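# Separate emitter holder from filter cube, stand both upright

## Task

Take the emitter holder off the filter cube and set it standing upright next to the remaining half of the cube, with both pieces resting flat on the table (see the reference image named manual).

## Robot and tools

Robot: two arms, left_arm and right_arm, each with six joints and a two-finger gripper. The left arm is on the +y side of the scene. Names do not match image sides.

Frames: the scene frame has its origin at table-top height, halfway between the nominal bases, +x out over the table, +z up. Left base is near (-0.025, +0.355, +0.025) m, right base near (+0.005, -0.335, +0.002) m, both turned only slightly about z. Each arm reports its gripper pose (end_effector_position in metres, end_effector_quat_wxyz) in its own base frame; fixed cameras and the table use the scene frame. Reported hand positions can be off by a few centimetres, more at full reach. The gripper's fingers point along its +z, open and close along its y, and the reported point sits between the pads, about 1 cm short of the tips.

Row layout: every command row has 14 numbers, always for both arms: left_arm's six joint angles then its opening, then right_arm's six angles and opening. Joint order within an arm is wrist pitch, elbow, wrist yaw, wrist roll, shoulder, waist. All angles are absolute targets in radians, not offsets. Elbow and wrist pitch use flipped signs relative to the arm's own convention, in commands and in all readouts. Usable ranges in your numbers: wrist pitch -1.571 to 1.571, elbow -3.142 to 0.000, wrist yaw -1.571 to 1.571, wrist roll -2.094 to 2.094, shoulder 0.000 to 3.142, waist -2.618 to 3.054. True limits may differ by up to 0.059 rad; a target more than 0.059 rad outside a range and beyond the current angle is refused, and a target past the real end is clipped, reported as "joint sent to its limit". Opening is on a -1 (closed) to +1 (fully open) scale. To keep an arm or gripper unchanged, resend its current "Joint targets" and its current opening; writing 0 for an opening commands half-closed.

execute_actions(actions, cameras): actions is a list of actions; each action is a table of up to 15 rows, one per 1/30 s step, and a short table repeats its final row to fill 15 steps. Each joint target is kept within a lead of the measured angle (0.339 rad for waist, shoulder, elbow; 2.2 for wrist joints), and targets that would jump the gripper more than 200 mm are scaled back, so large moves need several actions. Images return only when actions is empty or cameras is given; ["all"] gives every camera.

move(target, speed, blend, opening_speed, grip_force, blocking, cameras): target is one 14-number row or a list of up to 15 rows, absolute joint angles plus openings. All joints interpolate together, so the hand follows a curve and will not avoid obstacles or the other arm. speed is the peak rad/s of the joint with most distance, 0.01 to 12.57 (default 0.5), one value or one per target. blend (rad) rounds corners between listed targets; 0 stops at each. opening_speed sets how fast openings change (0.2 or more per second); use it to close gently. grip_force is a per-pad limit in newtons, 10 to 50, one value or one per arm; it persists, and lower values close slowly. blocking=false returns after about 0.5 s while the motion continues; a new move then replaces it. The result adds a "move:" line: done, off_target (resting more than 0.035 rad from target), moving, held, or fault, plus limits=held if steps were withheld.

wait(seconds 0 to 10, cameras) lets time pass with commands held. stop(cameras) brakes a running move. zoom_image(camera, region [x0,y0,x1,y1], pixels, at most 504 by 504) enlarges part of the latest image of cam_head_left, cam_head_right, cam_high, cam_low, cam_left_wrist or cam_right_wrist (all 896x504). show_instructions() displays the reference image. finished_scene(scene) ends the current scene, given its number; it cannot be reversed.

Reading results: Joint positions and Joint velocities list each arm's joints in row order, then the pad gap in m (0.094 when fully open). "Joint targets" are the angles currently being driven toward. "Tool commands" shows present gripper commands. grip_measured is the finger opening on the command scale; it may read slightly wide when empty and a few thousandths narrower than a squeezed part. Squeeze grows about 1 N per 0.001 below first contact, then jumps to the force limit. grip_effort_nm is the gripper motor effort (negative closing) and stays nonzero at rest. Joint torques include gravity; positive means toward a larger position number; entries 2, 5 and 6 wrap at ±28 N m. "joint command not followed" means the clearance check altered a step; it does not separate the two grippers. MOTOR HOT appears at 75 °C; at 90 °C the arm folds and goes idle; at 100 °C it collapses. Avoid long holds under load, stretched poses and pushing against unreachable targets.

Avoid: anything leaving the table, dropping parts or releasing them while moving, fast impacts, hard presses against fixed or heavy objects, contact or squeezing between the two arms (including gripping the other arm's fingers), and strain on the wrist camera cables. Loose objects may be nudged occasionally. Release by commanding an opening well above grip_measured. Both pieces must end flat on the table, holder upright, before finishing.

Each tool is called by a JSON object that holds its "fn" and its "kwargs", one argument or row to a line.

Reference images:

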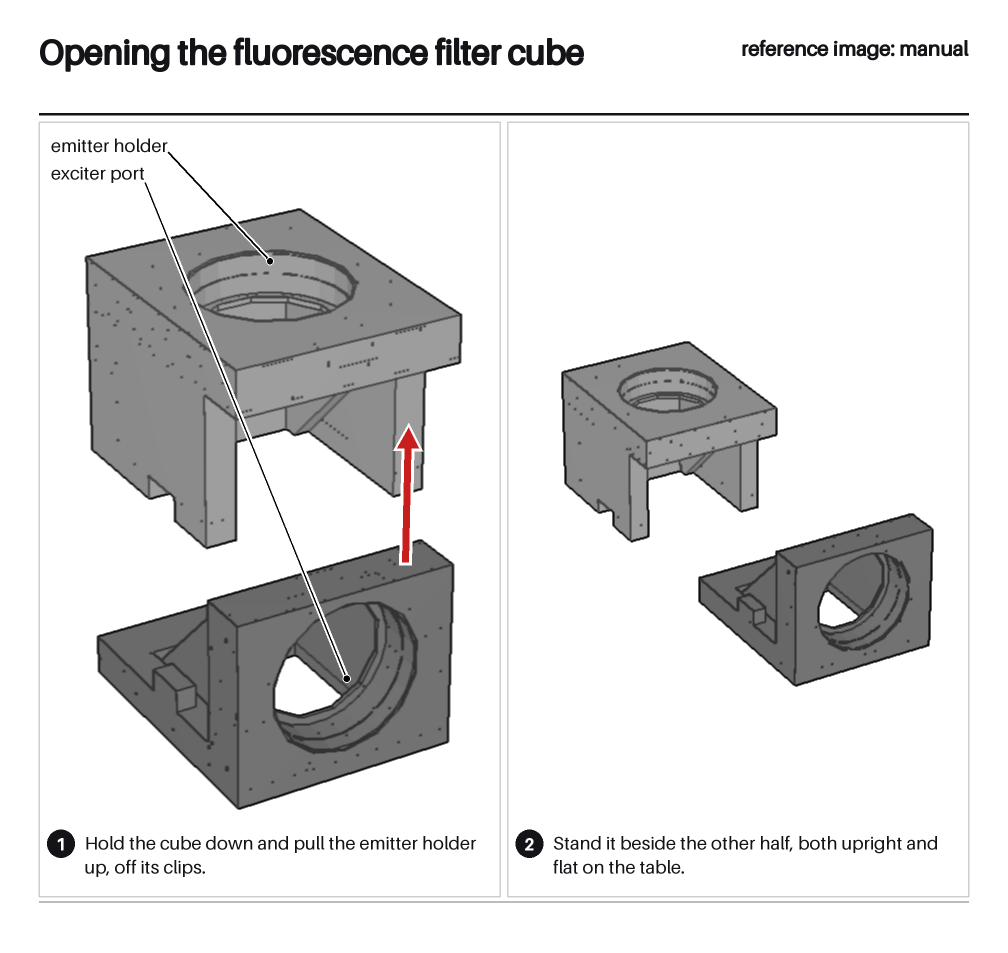

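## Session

{"fn": "execute_actions", "kwargs": {
  "actions": []
}}

{"fn": "zoom_image", "kwargs": {
  "camera": "cam_head_left",
  "region": [300, 200, 540, 340]
}}

Scene clock: 0.00 s.
left_arm: end_effector_position=(+0.4084, +0.0349, +0.1149) grip_measured=+1.000 grip_effort_nm=n/a end_effector_quat_wxyz=(+0.593, -0.059, +0.802, +0.043) | right_arm: end_effector_position=(+0.4151, -0.0041, +0.1259) grip_measured=+1.000 grip_effort_nm=n/a end_effector_quat_wxyz=(+0.620, +0.004, +0.781, -0.073)
Joint names: [wrist pitch, elbow, wrist yaw, wrist roll, shoulder, waist]
Joint positions: left_arm=[-0.821 -0.413 -0.105 -0.033 1.532 0.037 0.094] | right_arm=[-0.935 -0.41 0.186 -0.069 1.571 0.068 0.094]
Joint velocities: within noise
Joint torques (N m): no reading
Heat: left arm: 24 °C; right arm: 23 °C.
Joint targets: left_arm=[-0.818 -0.419 -0.105 -0.034 1.526 0.037] | right_arm=[-0.935 -0.417 0.188 -0.069 1.563 0.068]
Tool commands: left_gripper/opening=+1.0 right_gripper/opening=+1.0

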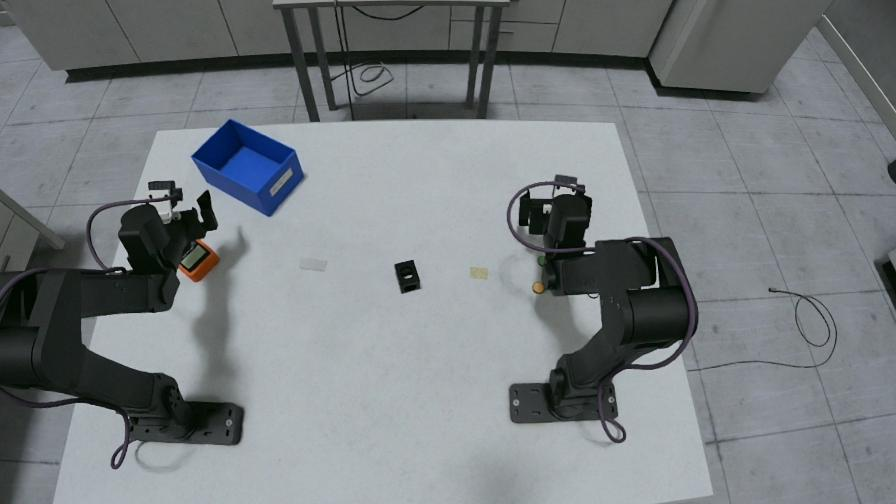

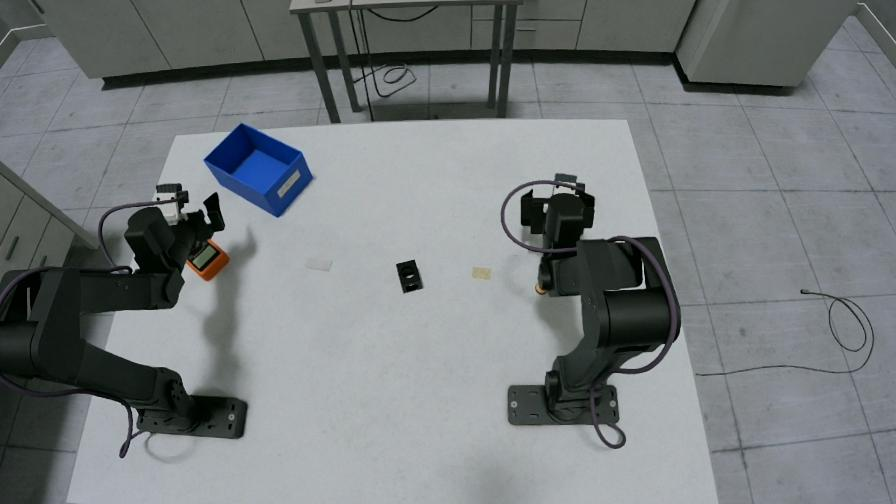

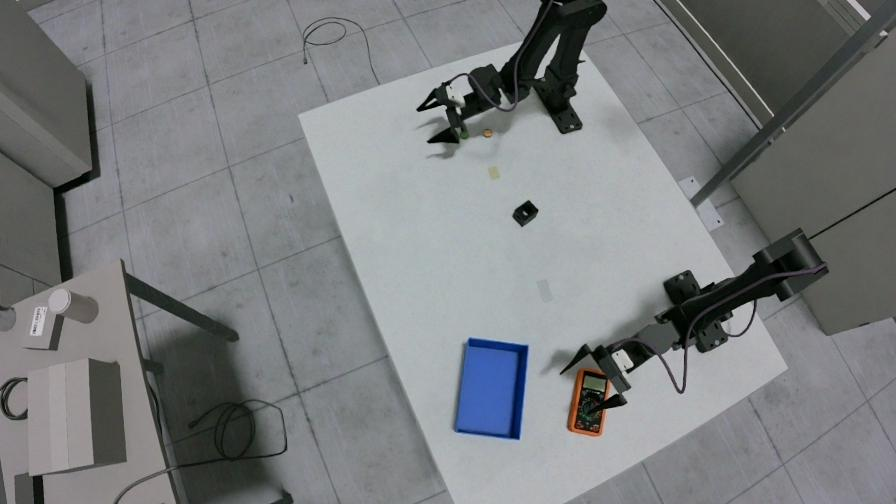

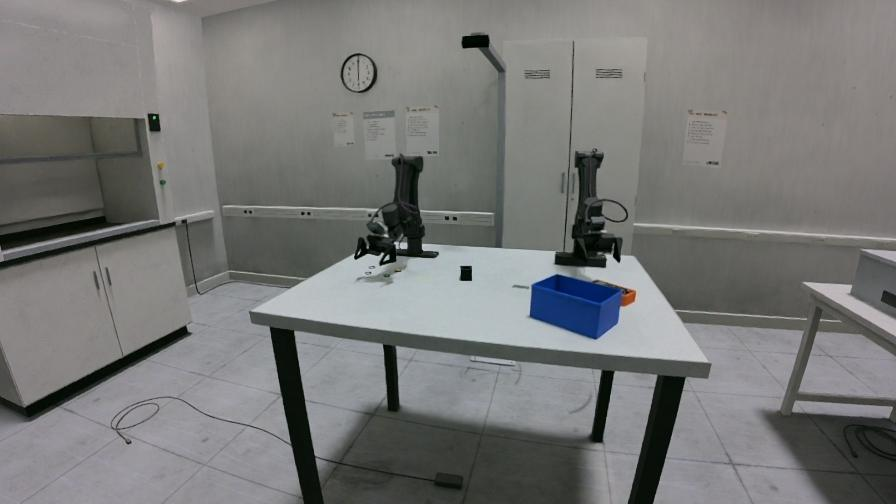

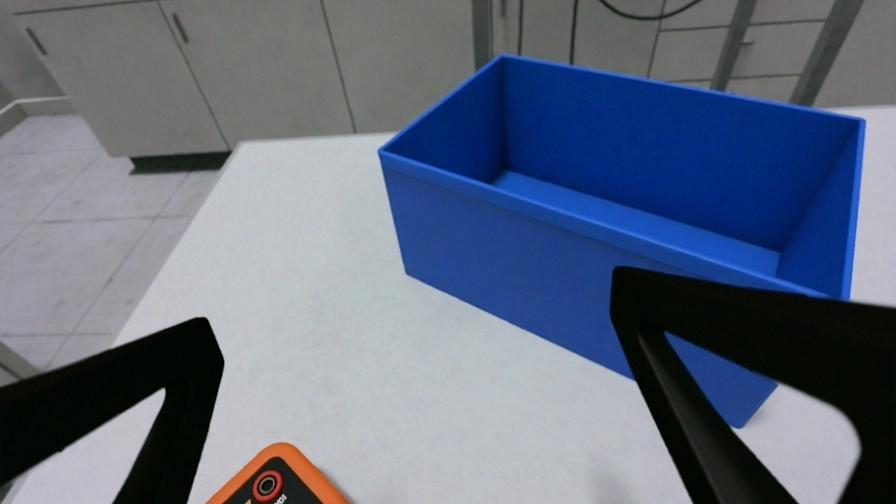

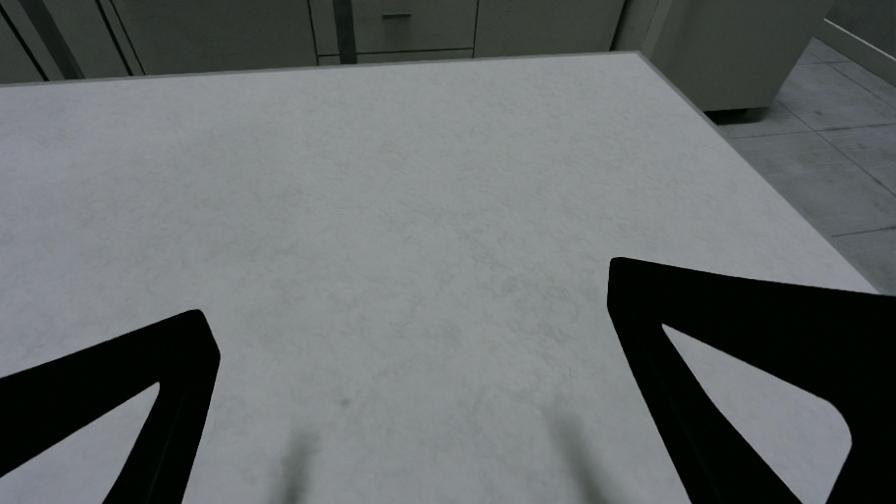

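Scaled by 2.100 from the camera's 896x504 image, which has a finer 1280x720 frame.

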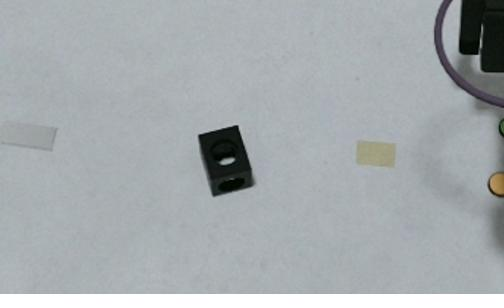

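{"fn": "move", "kwargs": {
  "target": [
    [-0.818,-0.419,-0.105,-0.034,1.526,0.037,1,-0.274,-0.587,1.094,0.546,1.461,1.413,1],
    [-0.818,-0.419,-0.105,-0.034,1.526,0.037,1,-0.914,-0.447,1.094,0.546,1.961,1.413,1]
  ],
  "speed": 0.7,
  "blend": 0.1,
  "cameras": ["cam_head_left","cam_right_wrist","cam_low","cam_high"]
}}

{"fn": "zoom_image", "kwargs": {
  "camera": "cam_head_left",
  "region": [340, 230, 480, 370]
}}

{"fn": "zoom_image", "kwargs": {
  "camera": "cam_low",
  "region": [420, 220, 540, 300]
}}

Scene clock: 6.97 s.
left_arm: end_effector_position=(+0.4084, +0.0349, +0.1149) grip_measured=+1.000 grip_effort_nm=0.05 end_effector_quat_wxyz=(+0.593, -0.059, +0.802, +0.043) | right_arm: end_effector_position=(+0.2096, +0.2961, +0.0410) grip_measured=+1.000 grip_effort_nm=0.01 end_effector_quat_wxyz=(+0.604, -0.091, +0.787, +0.085)
Joint names: [wrist pitch, elbow, wrist yaw, wrist roll, shoulder, waist]
Joint positions: left_arm=[-0.821 -0.413 -0.105 -0.033 1.532 0.037 0.094] | right_arm=[-0.912 -0.457 1.082 0.544 1.944 1.406 0.094]
Joint torques (N m): left_arm=[-2.03 -4.97 -0.05 -0.04 -5.11 0.05] | right_arm=[-1.45 -2.1 0.46 -0.01 -5.42 0.5]
Heat: left arm: 25 °C; right arm: 23 °C.
Joint targets: left_arm=[-0.818 -0.419 -0.105 -0.034 1.526 0.037] | right_arm=[-0.914 -0.447 1.094 0.546 1.961 1.413]
move: done
Images, in order (width x height): cam_head_left 896x504, cam_high 896x504, cam_low 896x504, cam_right_wrist 896x504.

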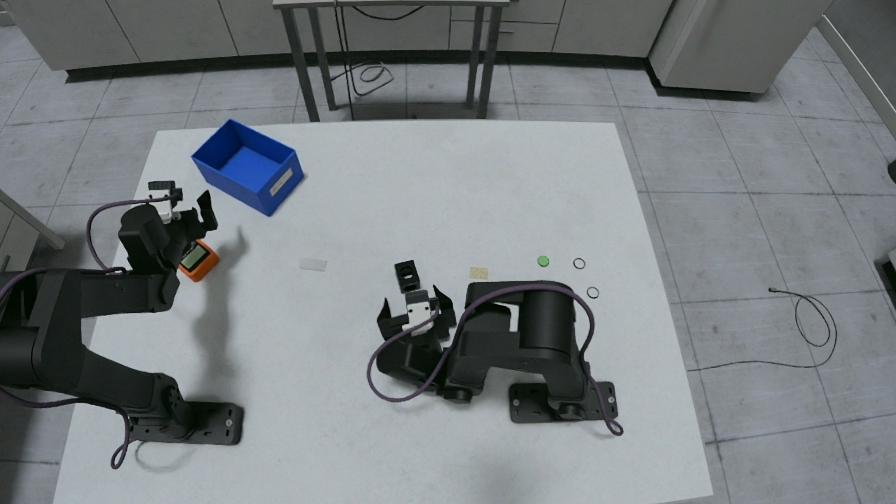

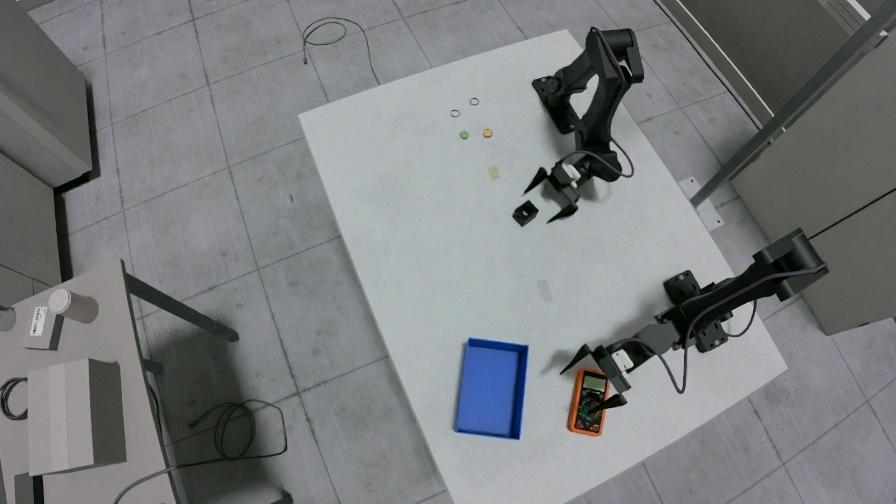

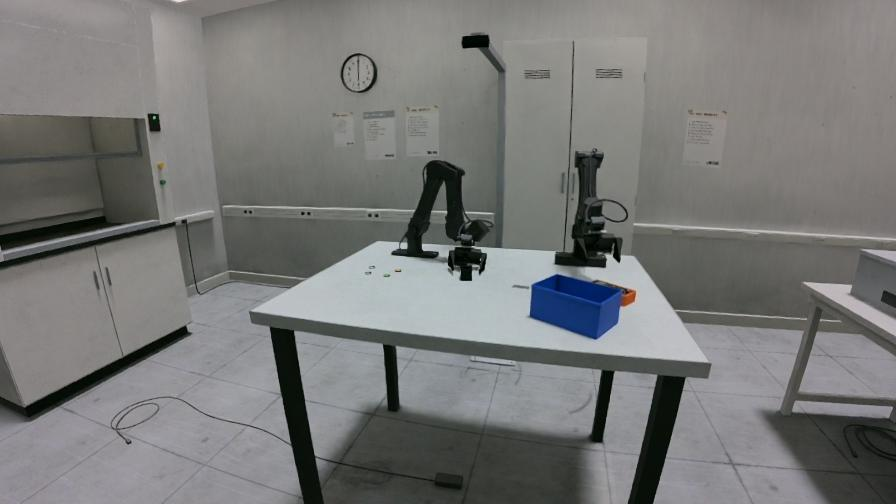

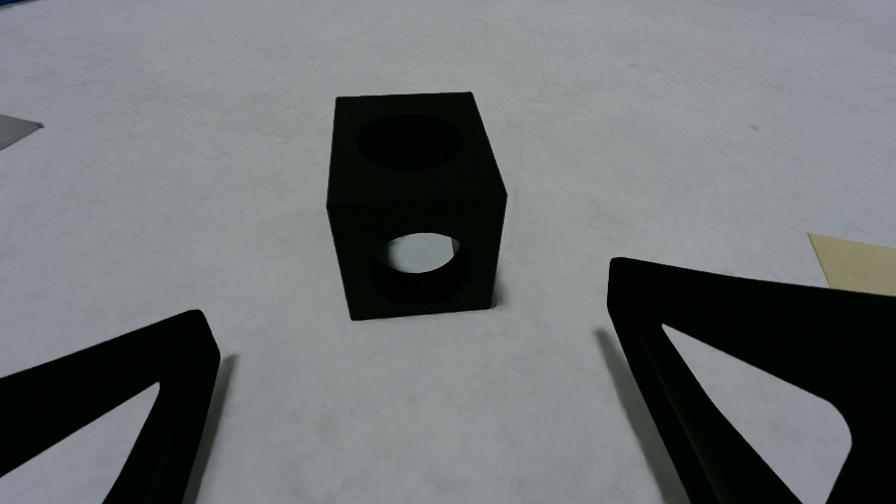

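Scaled by 3.600 from the camera's 896x504 image, which has a finer 1280x720 frame.

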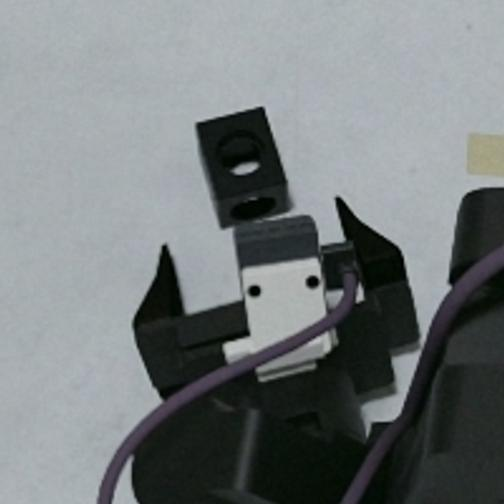

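Scaled by 4.200 from the camera's 896x504 image, which has a finer 1280x720 frame.

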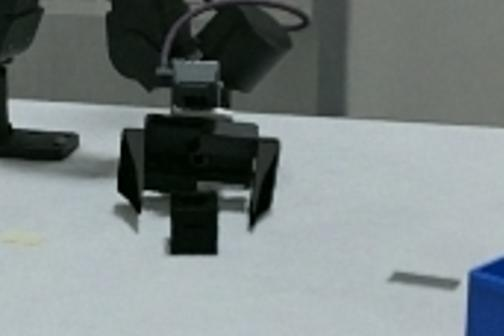

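{"fn": "move", "kwargs": {
  "target": [-0.818,-0.419,-0.105,-0.034,1.526,0.037,1,-1.018,-0.466,1.045,0.476,2.024,1.349,1],
  "speed": 0.25,
  "cameras": ["cam_head_left","cam_right_wrist","cam_low"]
}}

{"fn": "zoom_image", "kwargs": {
  "camera": "cam_head_left",
  "region": [360, 240, 460, 340]
}}

Scene clock: 9.00 s.
left_arm: end_effector_position=(+0.4084, +0.0349, +0.1149) grip_measured=+1.000 grip_effort_nm=0.05 end_effector_quat_wxyz=(+0.593, -0.059, +0.802, +0.043) | right_arm: end_effector_position=(+0.2227, +0.2992, +0.0405) grip_measured=+1.000 grip_effort_nm=0.01 end_effector_quat_wxyz=(+0.610, -0.078, +0.782, +0.100)
Joint names: [wrist pitch, elbow, wrist yaw, wrist roll, shoulder, waist]
Joint positions: left_arm=[-0.821 -0.413 -0.105 -0.033 1.532 0.037 0.094] | right_arm=[-1.05 -0.46 1.046 0.494 1.998 1.36 0.094]
Joint torques (N m): left_arm=[-2.02 -5.01 -0.05 -0.04 -5.16 0.03] | right_arm=[-1.24 -3.36 0.26 -0.19 -4.97 -1.02]
Heat: left arm: 25 °C; right arm: 23 °C.
Joint targets: left_arm=[-0.818 -0.419 -0.105 -0.034 1.526 0.037] | right_arm=[-1.018 -0.466 1.045 0.476 2.024 1.349]
move: done
Images, in order (width x height): cam_head_left 896x504, cam_low 896x504, cam_right_wrist 896x504.

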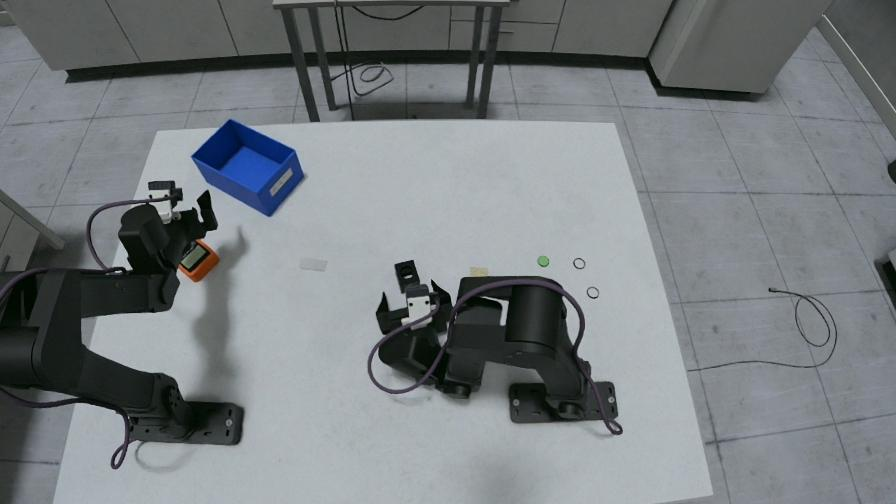

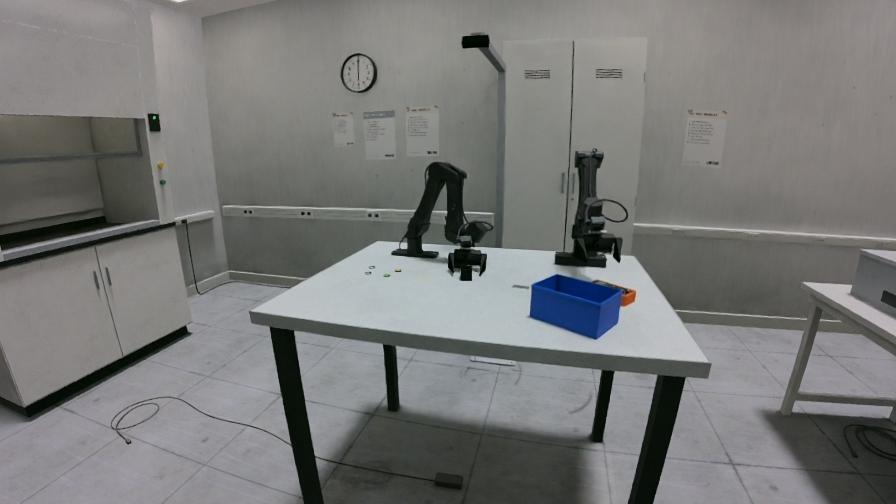

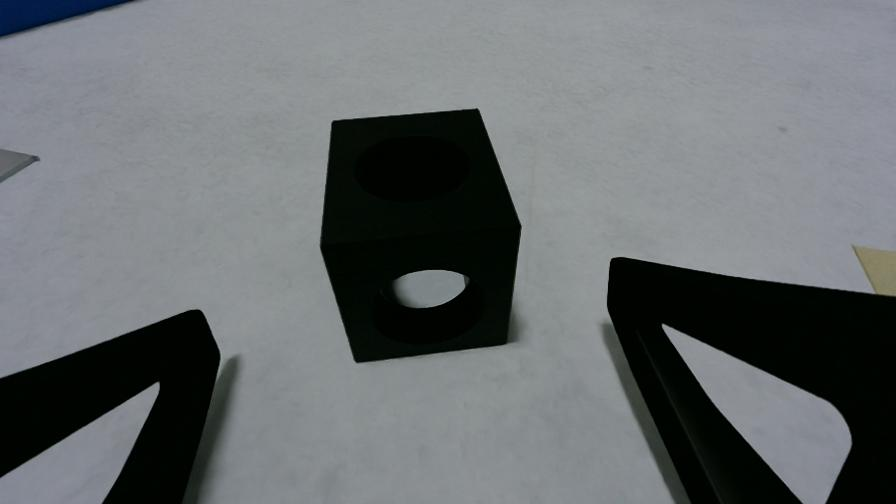

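Scaled by 5.040 from the camera's 896x504 image, which has a finer 1280x720 frame.

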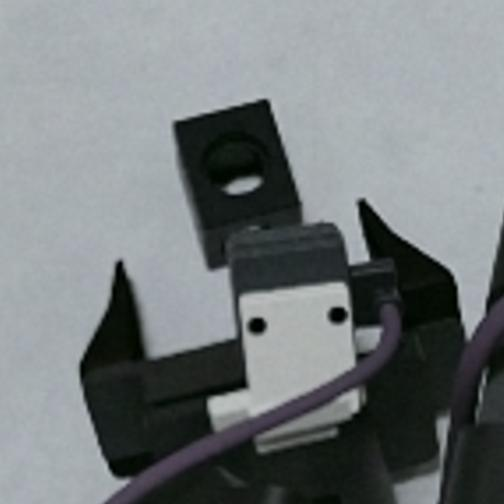

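{"fn": "move", "kwargs": {
  "target": [-0.818,-0.419,-0.105,-0.034,1.526,0.037,1,-1.071,-0.463,1.017,0.449,2.05,1.318,1],
  "speed": 0.2,
  "cameras": ["cam_right_wrist"]
}}

Scene clock: 10.60 s.
left_arm: end_effector_position=(+0.4084, +0.0349, +0.1149) grip_measured=+1.000 grip_effort_nm=0.05 end_effector_quat_wxyz=(+0.593, -0.059, +0.802, +0.043) | right_arm: end_effector_position=(+0.2303, +0.3002, +0.0401) grip_measured=+1.000 grip_effort_nm=0.01 end_effector_quat_wxyz=(+0.611, -0.073, +0.780, +0.109)
Joint names: [wrist pitch, elbow, wrist yaw, wrist roll, shoulder, waist]
Joint positions: left_arm=[-0.821 -0.413 -0.105 -0.033 1.532 0.037 0.094] | right_arm=[-1.114 -0.46 1.015 0.471 2.022 1.33 0.094]
Joint torques (N m): left_arm=[-2 -4.94 -0.04 -0.03 -5.12 0.06] | right_arm=[-1.13 -2.95 0.29 -0.26 -4.93 -1.11]
Heat: left arm: 26 °C; right arm: 23 °C.
Joint targets: left_arm=[-0.818 -0.419 -0.105 -0.034 1.526 0.037] | right_arm=[-1.071 -0.463 1.017 0.449 2.050 1.318]
move: off_target (right_arm); right_arm: the wrist pitch is farthest, 0.043 rad from its target
Images, in order (width x height): cam_right_wrist 896x504.

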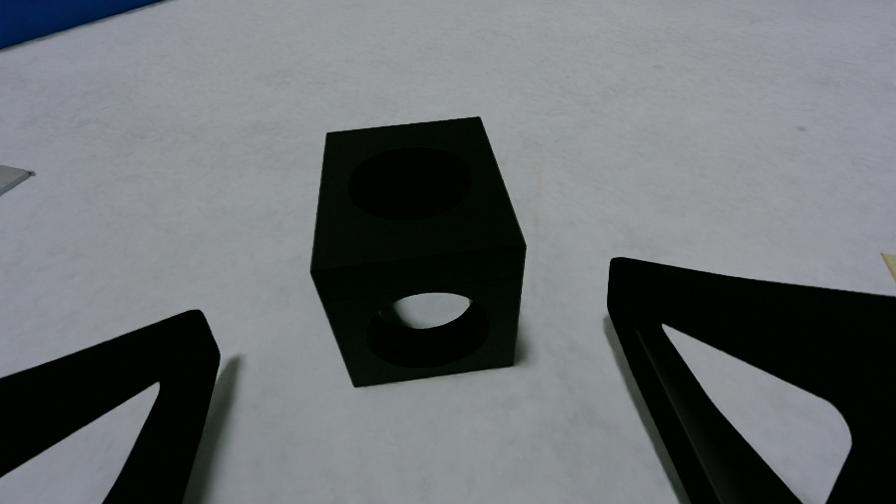

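{"fn": "move", "kwargs": {
  "target": [-0.818,-0.419,-0.105,-0.034,1.526,0.037,1,-1.09,-0.413,1.035,0.455,2.05,1.353,1],
  "speed": 0.15,
  "cameras": ["cam_right_wrist","cam_low"]
}}

{"fn": "zoom_image", "kwargs": {
  "camera": "cam_low",
  "region": [430, 230, 510, 290]
}}

Scene clock: 12.50 s.
left_arm: end_effector_position=(+0.4084, +0.0349, +0.1149) grip_measured=+1.000 grip_effort_nm=0.05 end_effector_quat_wxyz=(+0.593, -0.059, +0.802, +0.043) | right_arm: end_effector_position=(+0.2255, +0.2951, +0.0398) grip_measured=+1.000 grip_effort_nm=0.01 end_effector_quat_wxyz=(+0.613, -0.074, +0.778, +0.111)
Joint names: [wrist pitch, elbow, wrist yaw, wrist roll, shoulder, waist]
Joint positions: left_arm=[-0.821 -0.413 -0.105 -0.033 1.532 0.037 0.094] | right_arm=[-1.147 -0.431 1.025 0.47 2.022 1.343 0.094]
Joint torques (N m): left_arm=[-2.03 -4.92 -0.06 -0.04 -5.15 0.06] | right_arm=[-1.02 -0.77 0.36 -0.17 -4.72 0.72]
Heat: left arm: 26 °C; right arm: 23 °C.
Joint targets: left_arm=[-0.818 -0.419 -0.105 -0.034 1.526 0.037] | right_arm=[-1.090 -0.413 1.035 0.455 2.050 1.353]
move: off_target (right_arm); right_arm: the wrist pitch is farthest, 0.057 rad from its target
Images, in order (width x height): cam_low 896x504, cam_right_wrist 896x504.

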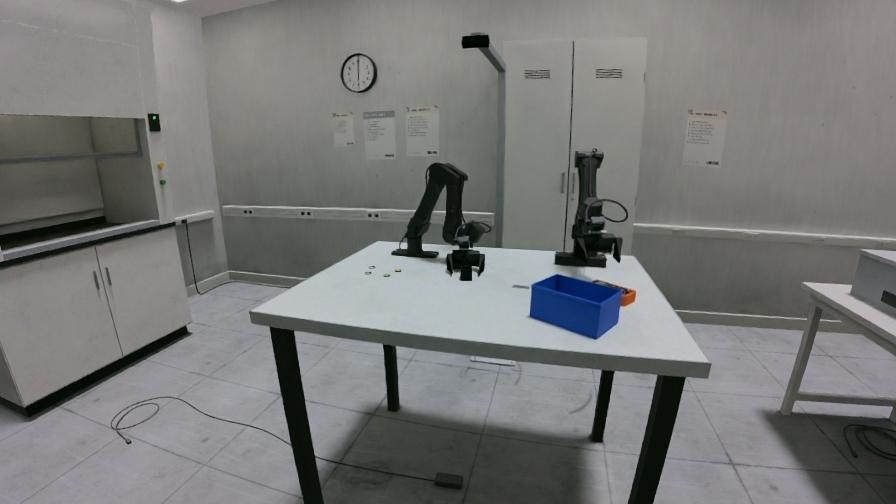

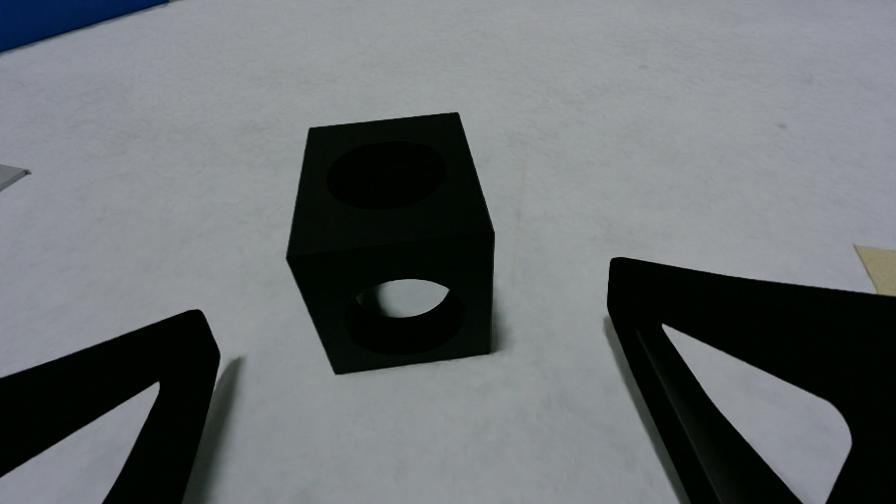

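Scaled by 6.300 from the camera's 896x504 image, which has a finer 1280x720 frame.

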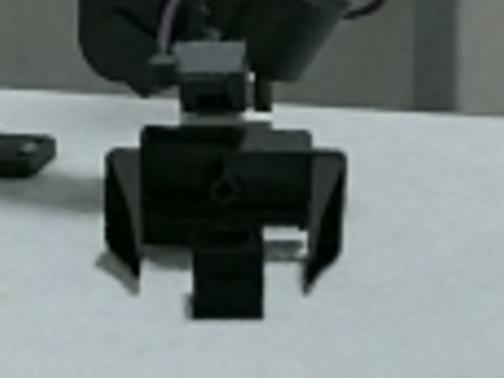

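{"fn": "move", "kwargs": {
  "target": [-0.818,-0.419,-0.105,-0.034,1.526,0.037,1,-1.12,-0.413,1.035,0.455,2.01,1.353,1],
  "speed": 0.15,
  "cameras": ["cam_right_wrist","cam_low"]
}}

{"fn": "zoom_image", "kwargs": {
  "camera": "cam_low",
  "region": [430, 230, 510, 290]
}}

Scene clock: 14.03 s.
left_arm: end_effector_position=(+0.4084, +0.0349, +0.1149) grip_measured=+1.000 grip_effort_nm=0.05 end_effector_quat_wxyz=(+0.593, -0.059, +0.802, +0.043) | right_arm: end_effector_position=(+0.2256, +0.2953, +0.0402) grip_measured=+1.000 grip_effort_nm=0.01 end_effector_quat_wxyz=(+0.614, -0.073, +0.778, +0.112)
Joint names: [wrist pitch, elbow, wrist yaw, wrist roll, shoulder, waist]
Joint positions: left_arm=[-0.821 -0.413 -0.105 -0.033 1.532 0.037 0.094] | right_arm=[-1.15 -0.431 1.025 0.47 2.022 1.343 0.094]
Joint torques (N m): left_arm=[-2.01 -4.9 -0.05 -0.04 -5.18 0.05] | right_arm=[-1.27 -0.73 0.37 -0.17 -7.97 0.77]
Heat: left arm: 26 °C; right arm: 23 °C.
Joint targets: left_arm=[-0.818 -0.419 -0.105 -0.034 1.526 0.037] | right_arm=[-1.120 -0.413 1.035 0.455 2.010 1.353]
move: done
Images, in order (width x height): cam_low 896x504, cam_right_wrist 896x504.

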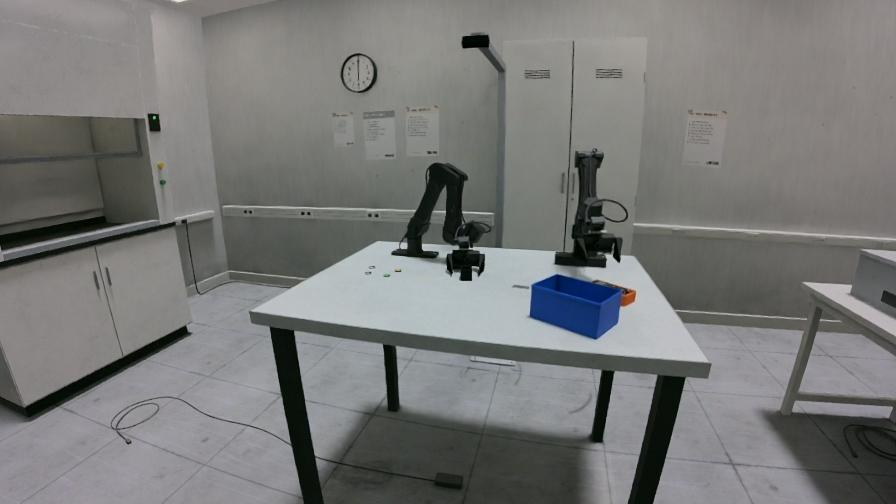

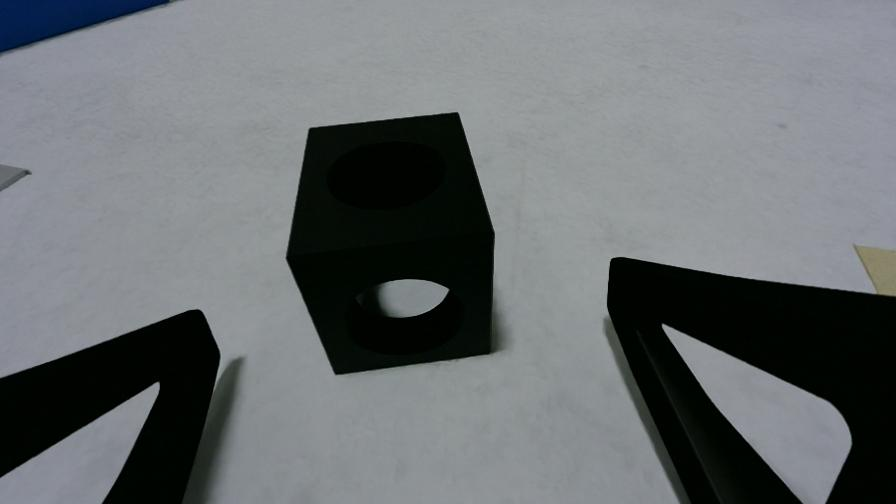

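Scaled by 6.300 from the camera's 896x504 image, which has a finer 1280x720 frame.

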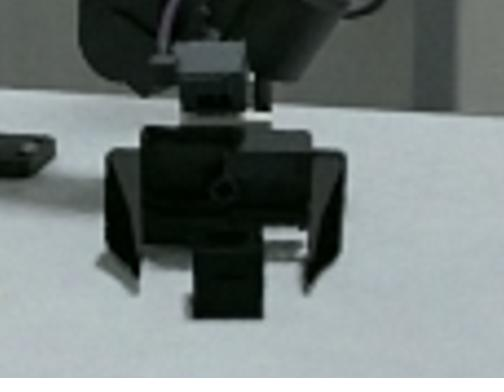

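{"fn": "move", "kwargs": {
  "target": [-0.818,-0.419,-0.105,-0.034,1.526,0.037,1,-1.13,-0.418,1.035,0.455,1.982,1.353,1],
  "speed": 0.15,
  "cameras": ["cam_right_wrist","cam_low"]
}}

{"fn": "zoom_image", "kwargs": {
  "camera": "cam_low",
  "region": [430, 230, 510, 290]
}}

Scene clock: 15.17 s.
left_arm: end_effector_position=(+0.4084, +0.0349, +0.1149) grip_measured=+1.000 grip_effort_nm=0.06 end_effector_quat_wxyz=(+0.593, -0.059, +0.802, +0.043) | right_arm: end_effector_position=(+0.2253, +0.2941, +0.0417) grip_measured=+1.000 grip_effort_nm=0.01 end_effector_quat_wxyz=(+0.614, -0.079, +0.778, +0.108)
Joint names: [wrist pitch, elbow, wrist yaw, wrist roll, shoulder, waist]
Joint positions: left_arm=[-0.821 -0.413 -0.105 -0.033 1.532 0.037 0.094] | right_arm=[-1.141 -0.426 1.025 0.456 2.01 1.343 0.094]
Joint torques (N m): left_arm=[-2.02 -4.93 -0.03 -0.03 -5.15 0.09] | right_arm=[-1.44 -1.74 0.37 -0.03 -9.32 0.77]
Heat: left arm: 26 °C; right arm: 23 °C.
Joint targets: left_arm=[-0.818 -0.419 -0.105 -0.034 1.526 0.037] | right_arm=[-1.130 -0.418 1.035 0.455 1.982 1.353]
move: done
Images, in order (width x height): cam_low 896x504, cam_right_wrist 896x504.

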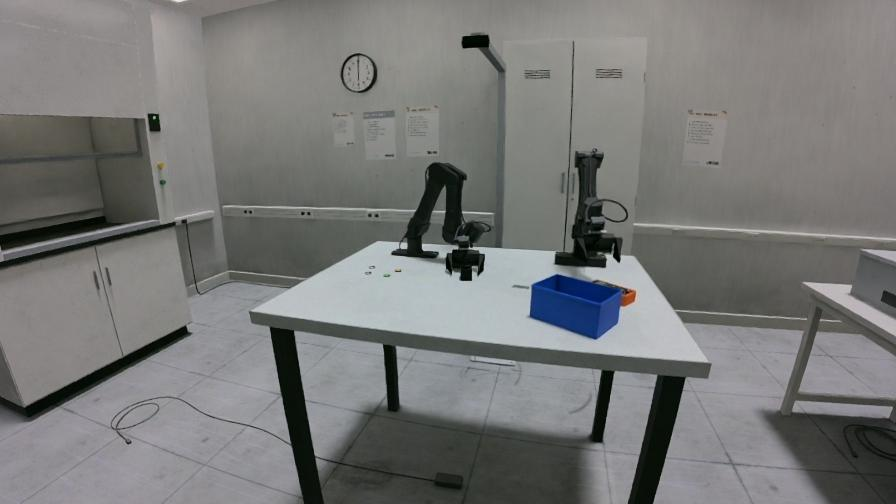

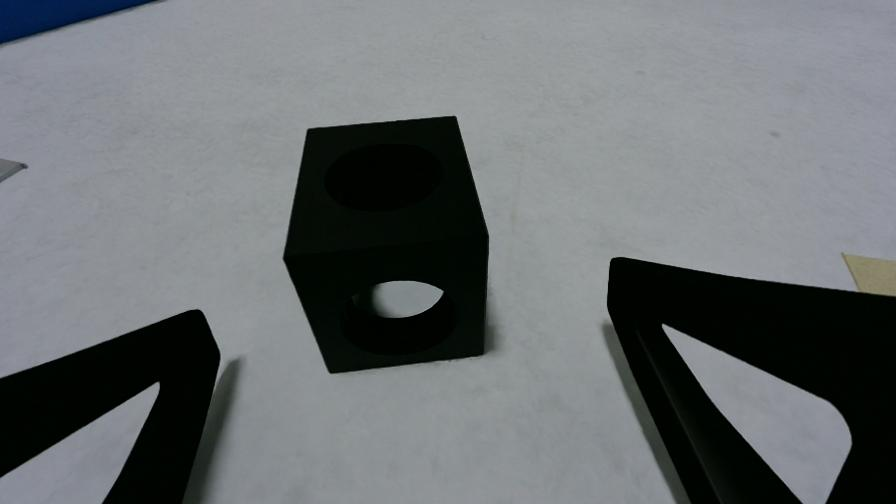

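Scaled by 6.300 from the camera's 896x504 image, which has a finer 1280x720 frame.

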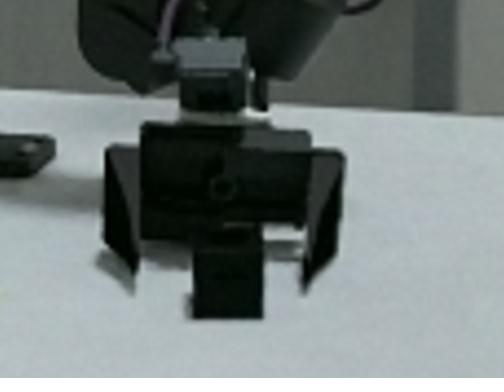

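{"fn": "move", "kwargs": {
  "target": [-0.818,-0.419,-0.105,-0.034,1.526,0.037,1,-1.13,-0.418,1.035,0.455,1.982,1.353,-0.6],
  "opening_speed": 0.7,
  "cameras": ["cam_right_wrist"]
}}

Scene clock: 19.40 s.
left_arm: end_effector_position=(+0.4084, +0.0349, +0.1149) grip_measured=+1.000 grip_effort_nm=0.05 end_effector_quat_wxyz=(+0.593, -0.059, +0.802, +0.043) | right_arm: end_effector_position=(+0.2252, +0.2941, +0.0413) grip_measured=-0.187 grip_effort_nm=-1.02 end_effector_quat_wxyz=(+0.614, -0.081, +0.778, +0.107)
Joint names: [wrist pitch, elbow, wrist yaw, wrist roll, shoulder, waist]
Joint positions: left_arm=[-0.821 -0.413 -0.105 -0.033 1.532 0.037 0.094] | right_arm=[-1.139 -0.426 1.024 0.454 2.01 1.343 0.038]
Joint torques (N m): left_arm=[-2.02 -4.94 -0.04 -0.03 -5.12 0.05] | right_arm=[-1.47 -1.68 0.39 -0.02 -9.21 0.76]
Heat: left arm: 27 °C; right arm: 23 °C.
Joint targets: left_arm=[-0.818 -0.419 -0.105 -0.034 1.526 0.037] | right_arm=[-1.130 -0.418 1.035 0.455 1.982 1.353]
move: done
Images, in order (width x height): cam_right_wrist 896x504.

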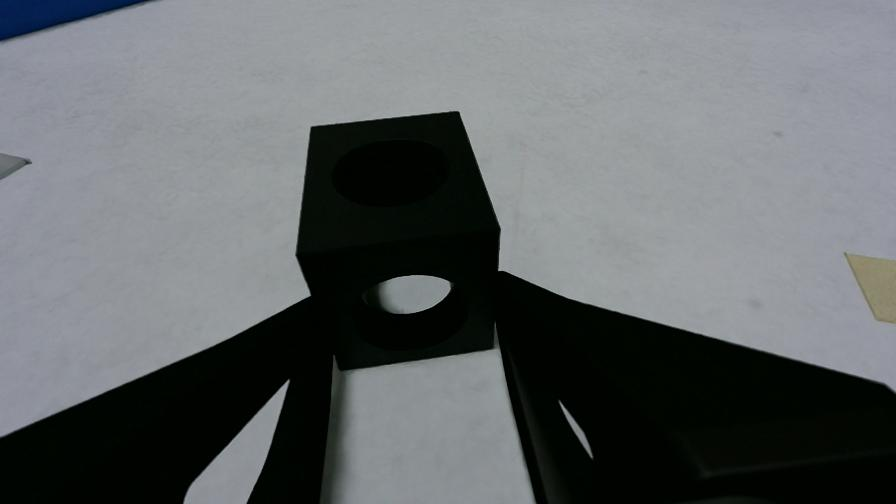

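{"fn": "move", "kwargs": {
  "target": [
    [-0.818,-0.419,-0.105,-0.034,1.526,0.037,1,-0.88,-0.66,1.083,0.515,2.055,1.4175,-0.6],
    [-0.818,-0.419,-0.105,-0.034,1.526,0.037,1,-0.717,-0.827,1.127,0.572,2.114,1.469,-0.6]
  ],
  "speed": 0.2,
  "blend": 0.05,
  "cameras": ["cam_right_wrist","cam_low","cam_head_left"]
}}

{"fn": "zoom_image", "kwargs": {
  "camera": "cam_low",
  "region": [430, 230, 530, 300]
}}

Scene clock: 22.60 s.
left_arm: end_effector_position=(+0.4084, +0.0349, +0.1149) grip_measured=+1.000 grip_effort_nm=0.05 end_effector_quat_wxyz=(+0.593, -0.059, +0.802, +0.043) | right_arm: end_effector_position=(+0.2026, +0.3876, +0.0445) grip_measured=-0.187 grip_effort_nm=-1.02 end_effector_quat_wxyz=(+0.604, -0.103, +0.783, +0.105)
Joint names: [wrist pitch, elbow, wrist yaw, wrist roll, shoulder, waist]
Joint positions: left_arm=[-0.821 -0.413 -0.105 -0.033 1.532 0.037 0.094] | right_arm=[-0.723 -0.807 1.091 0.558 2.1 1.461 0.038]
Joint torques (N m): left_arm=[-2.02 -4.9 -0.04 -0.04 -5.19 0.09] | right_arm=[-1.4 -5.96 0.74 0.12 -8.01 0.62]
Heat: left arm: 27 °C; right arm: 24 °C.
Joint targets: left_arm=[-0.818 -0.419 -0.105 -0.034 1.526 0.037] | right_arm=[-0.717 -0.827 1.127 0.572 2.114 1.469]
move: off_target (right_arm); right_arm: the wrist yaw is farthest, 0.036 rad from its target
Images, in order (width x height): cam_head_left 896x504, cam_low 896x504, cam_right_wrist 896x504.

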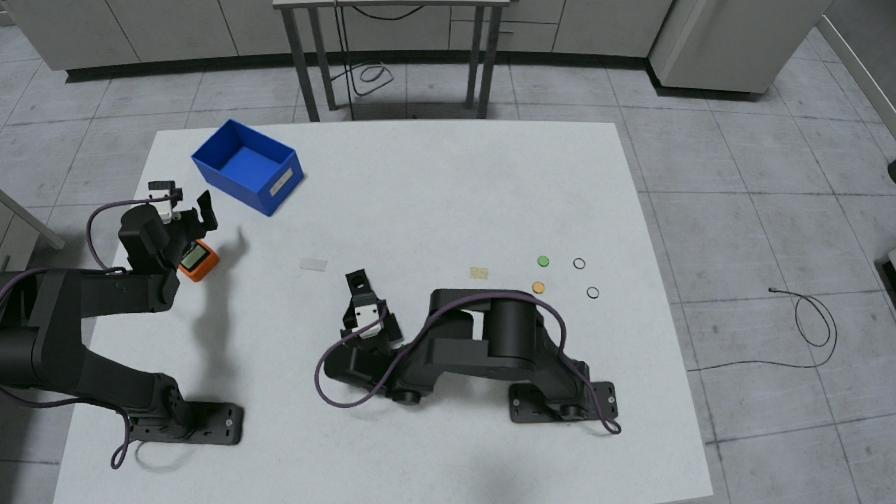

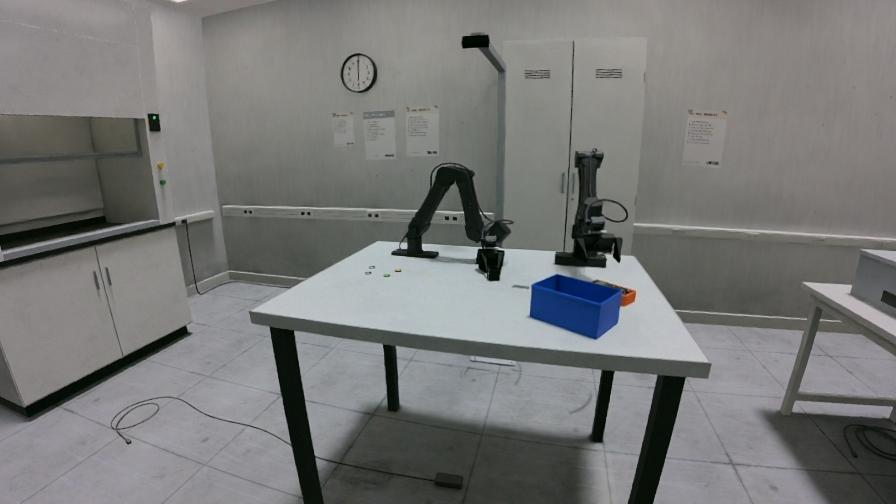

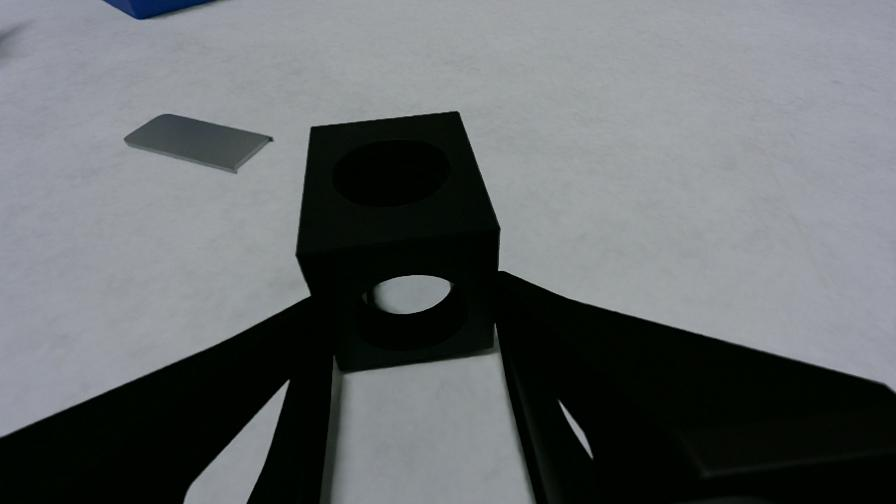

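Scaled by 5.040 from the camera's 896x504 image, which has a finer 1280x720 frame.

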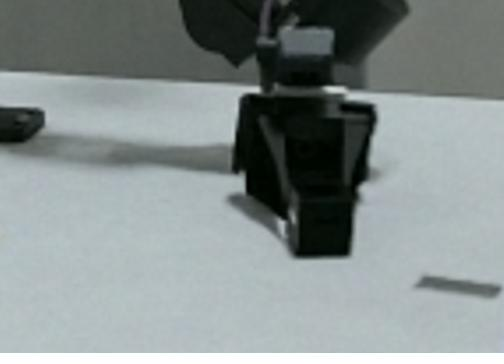

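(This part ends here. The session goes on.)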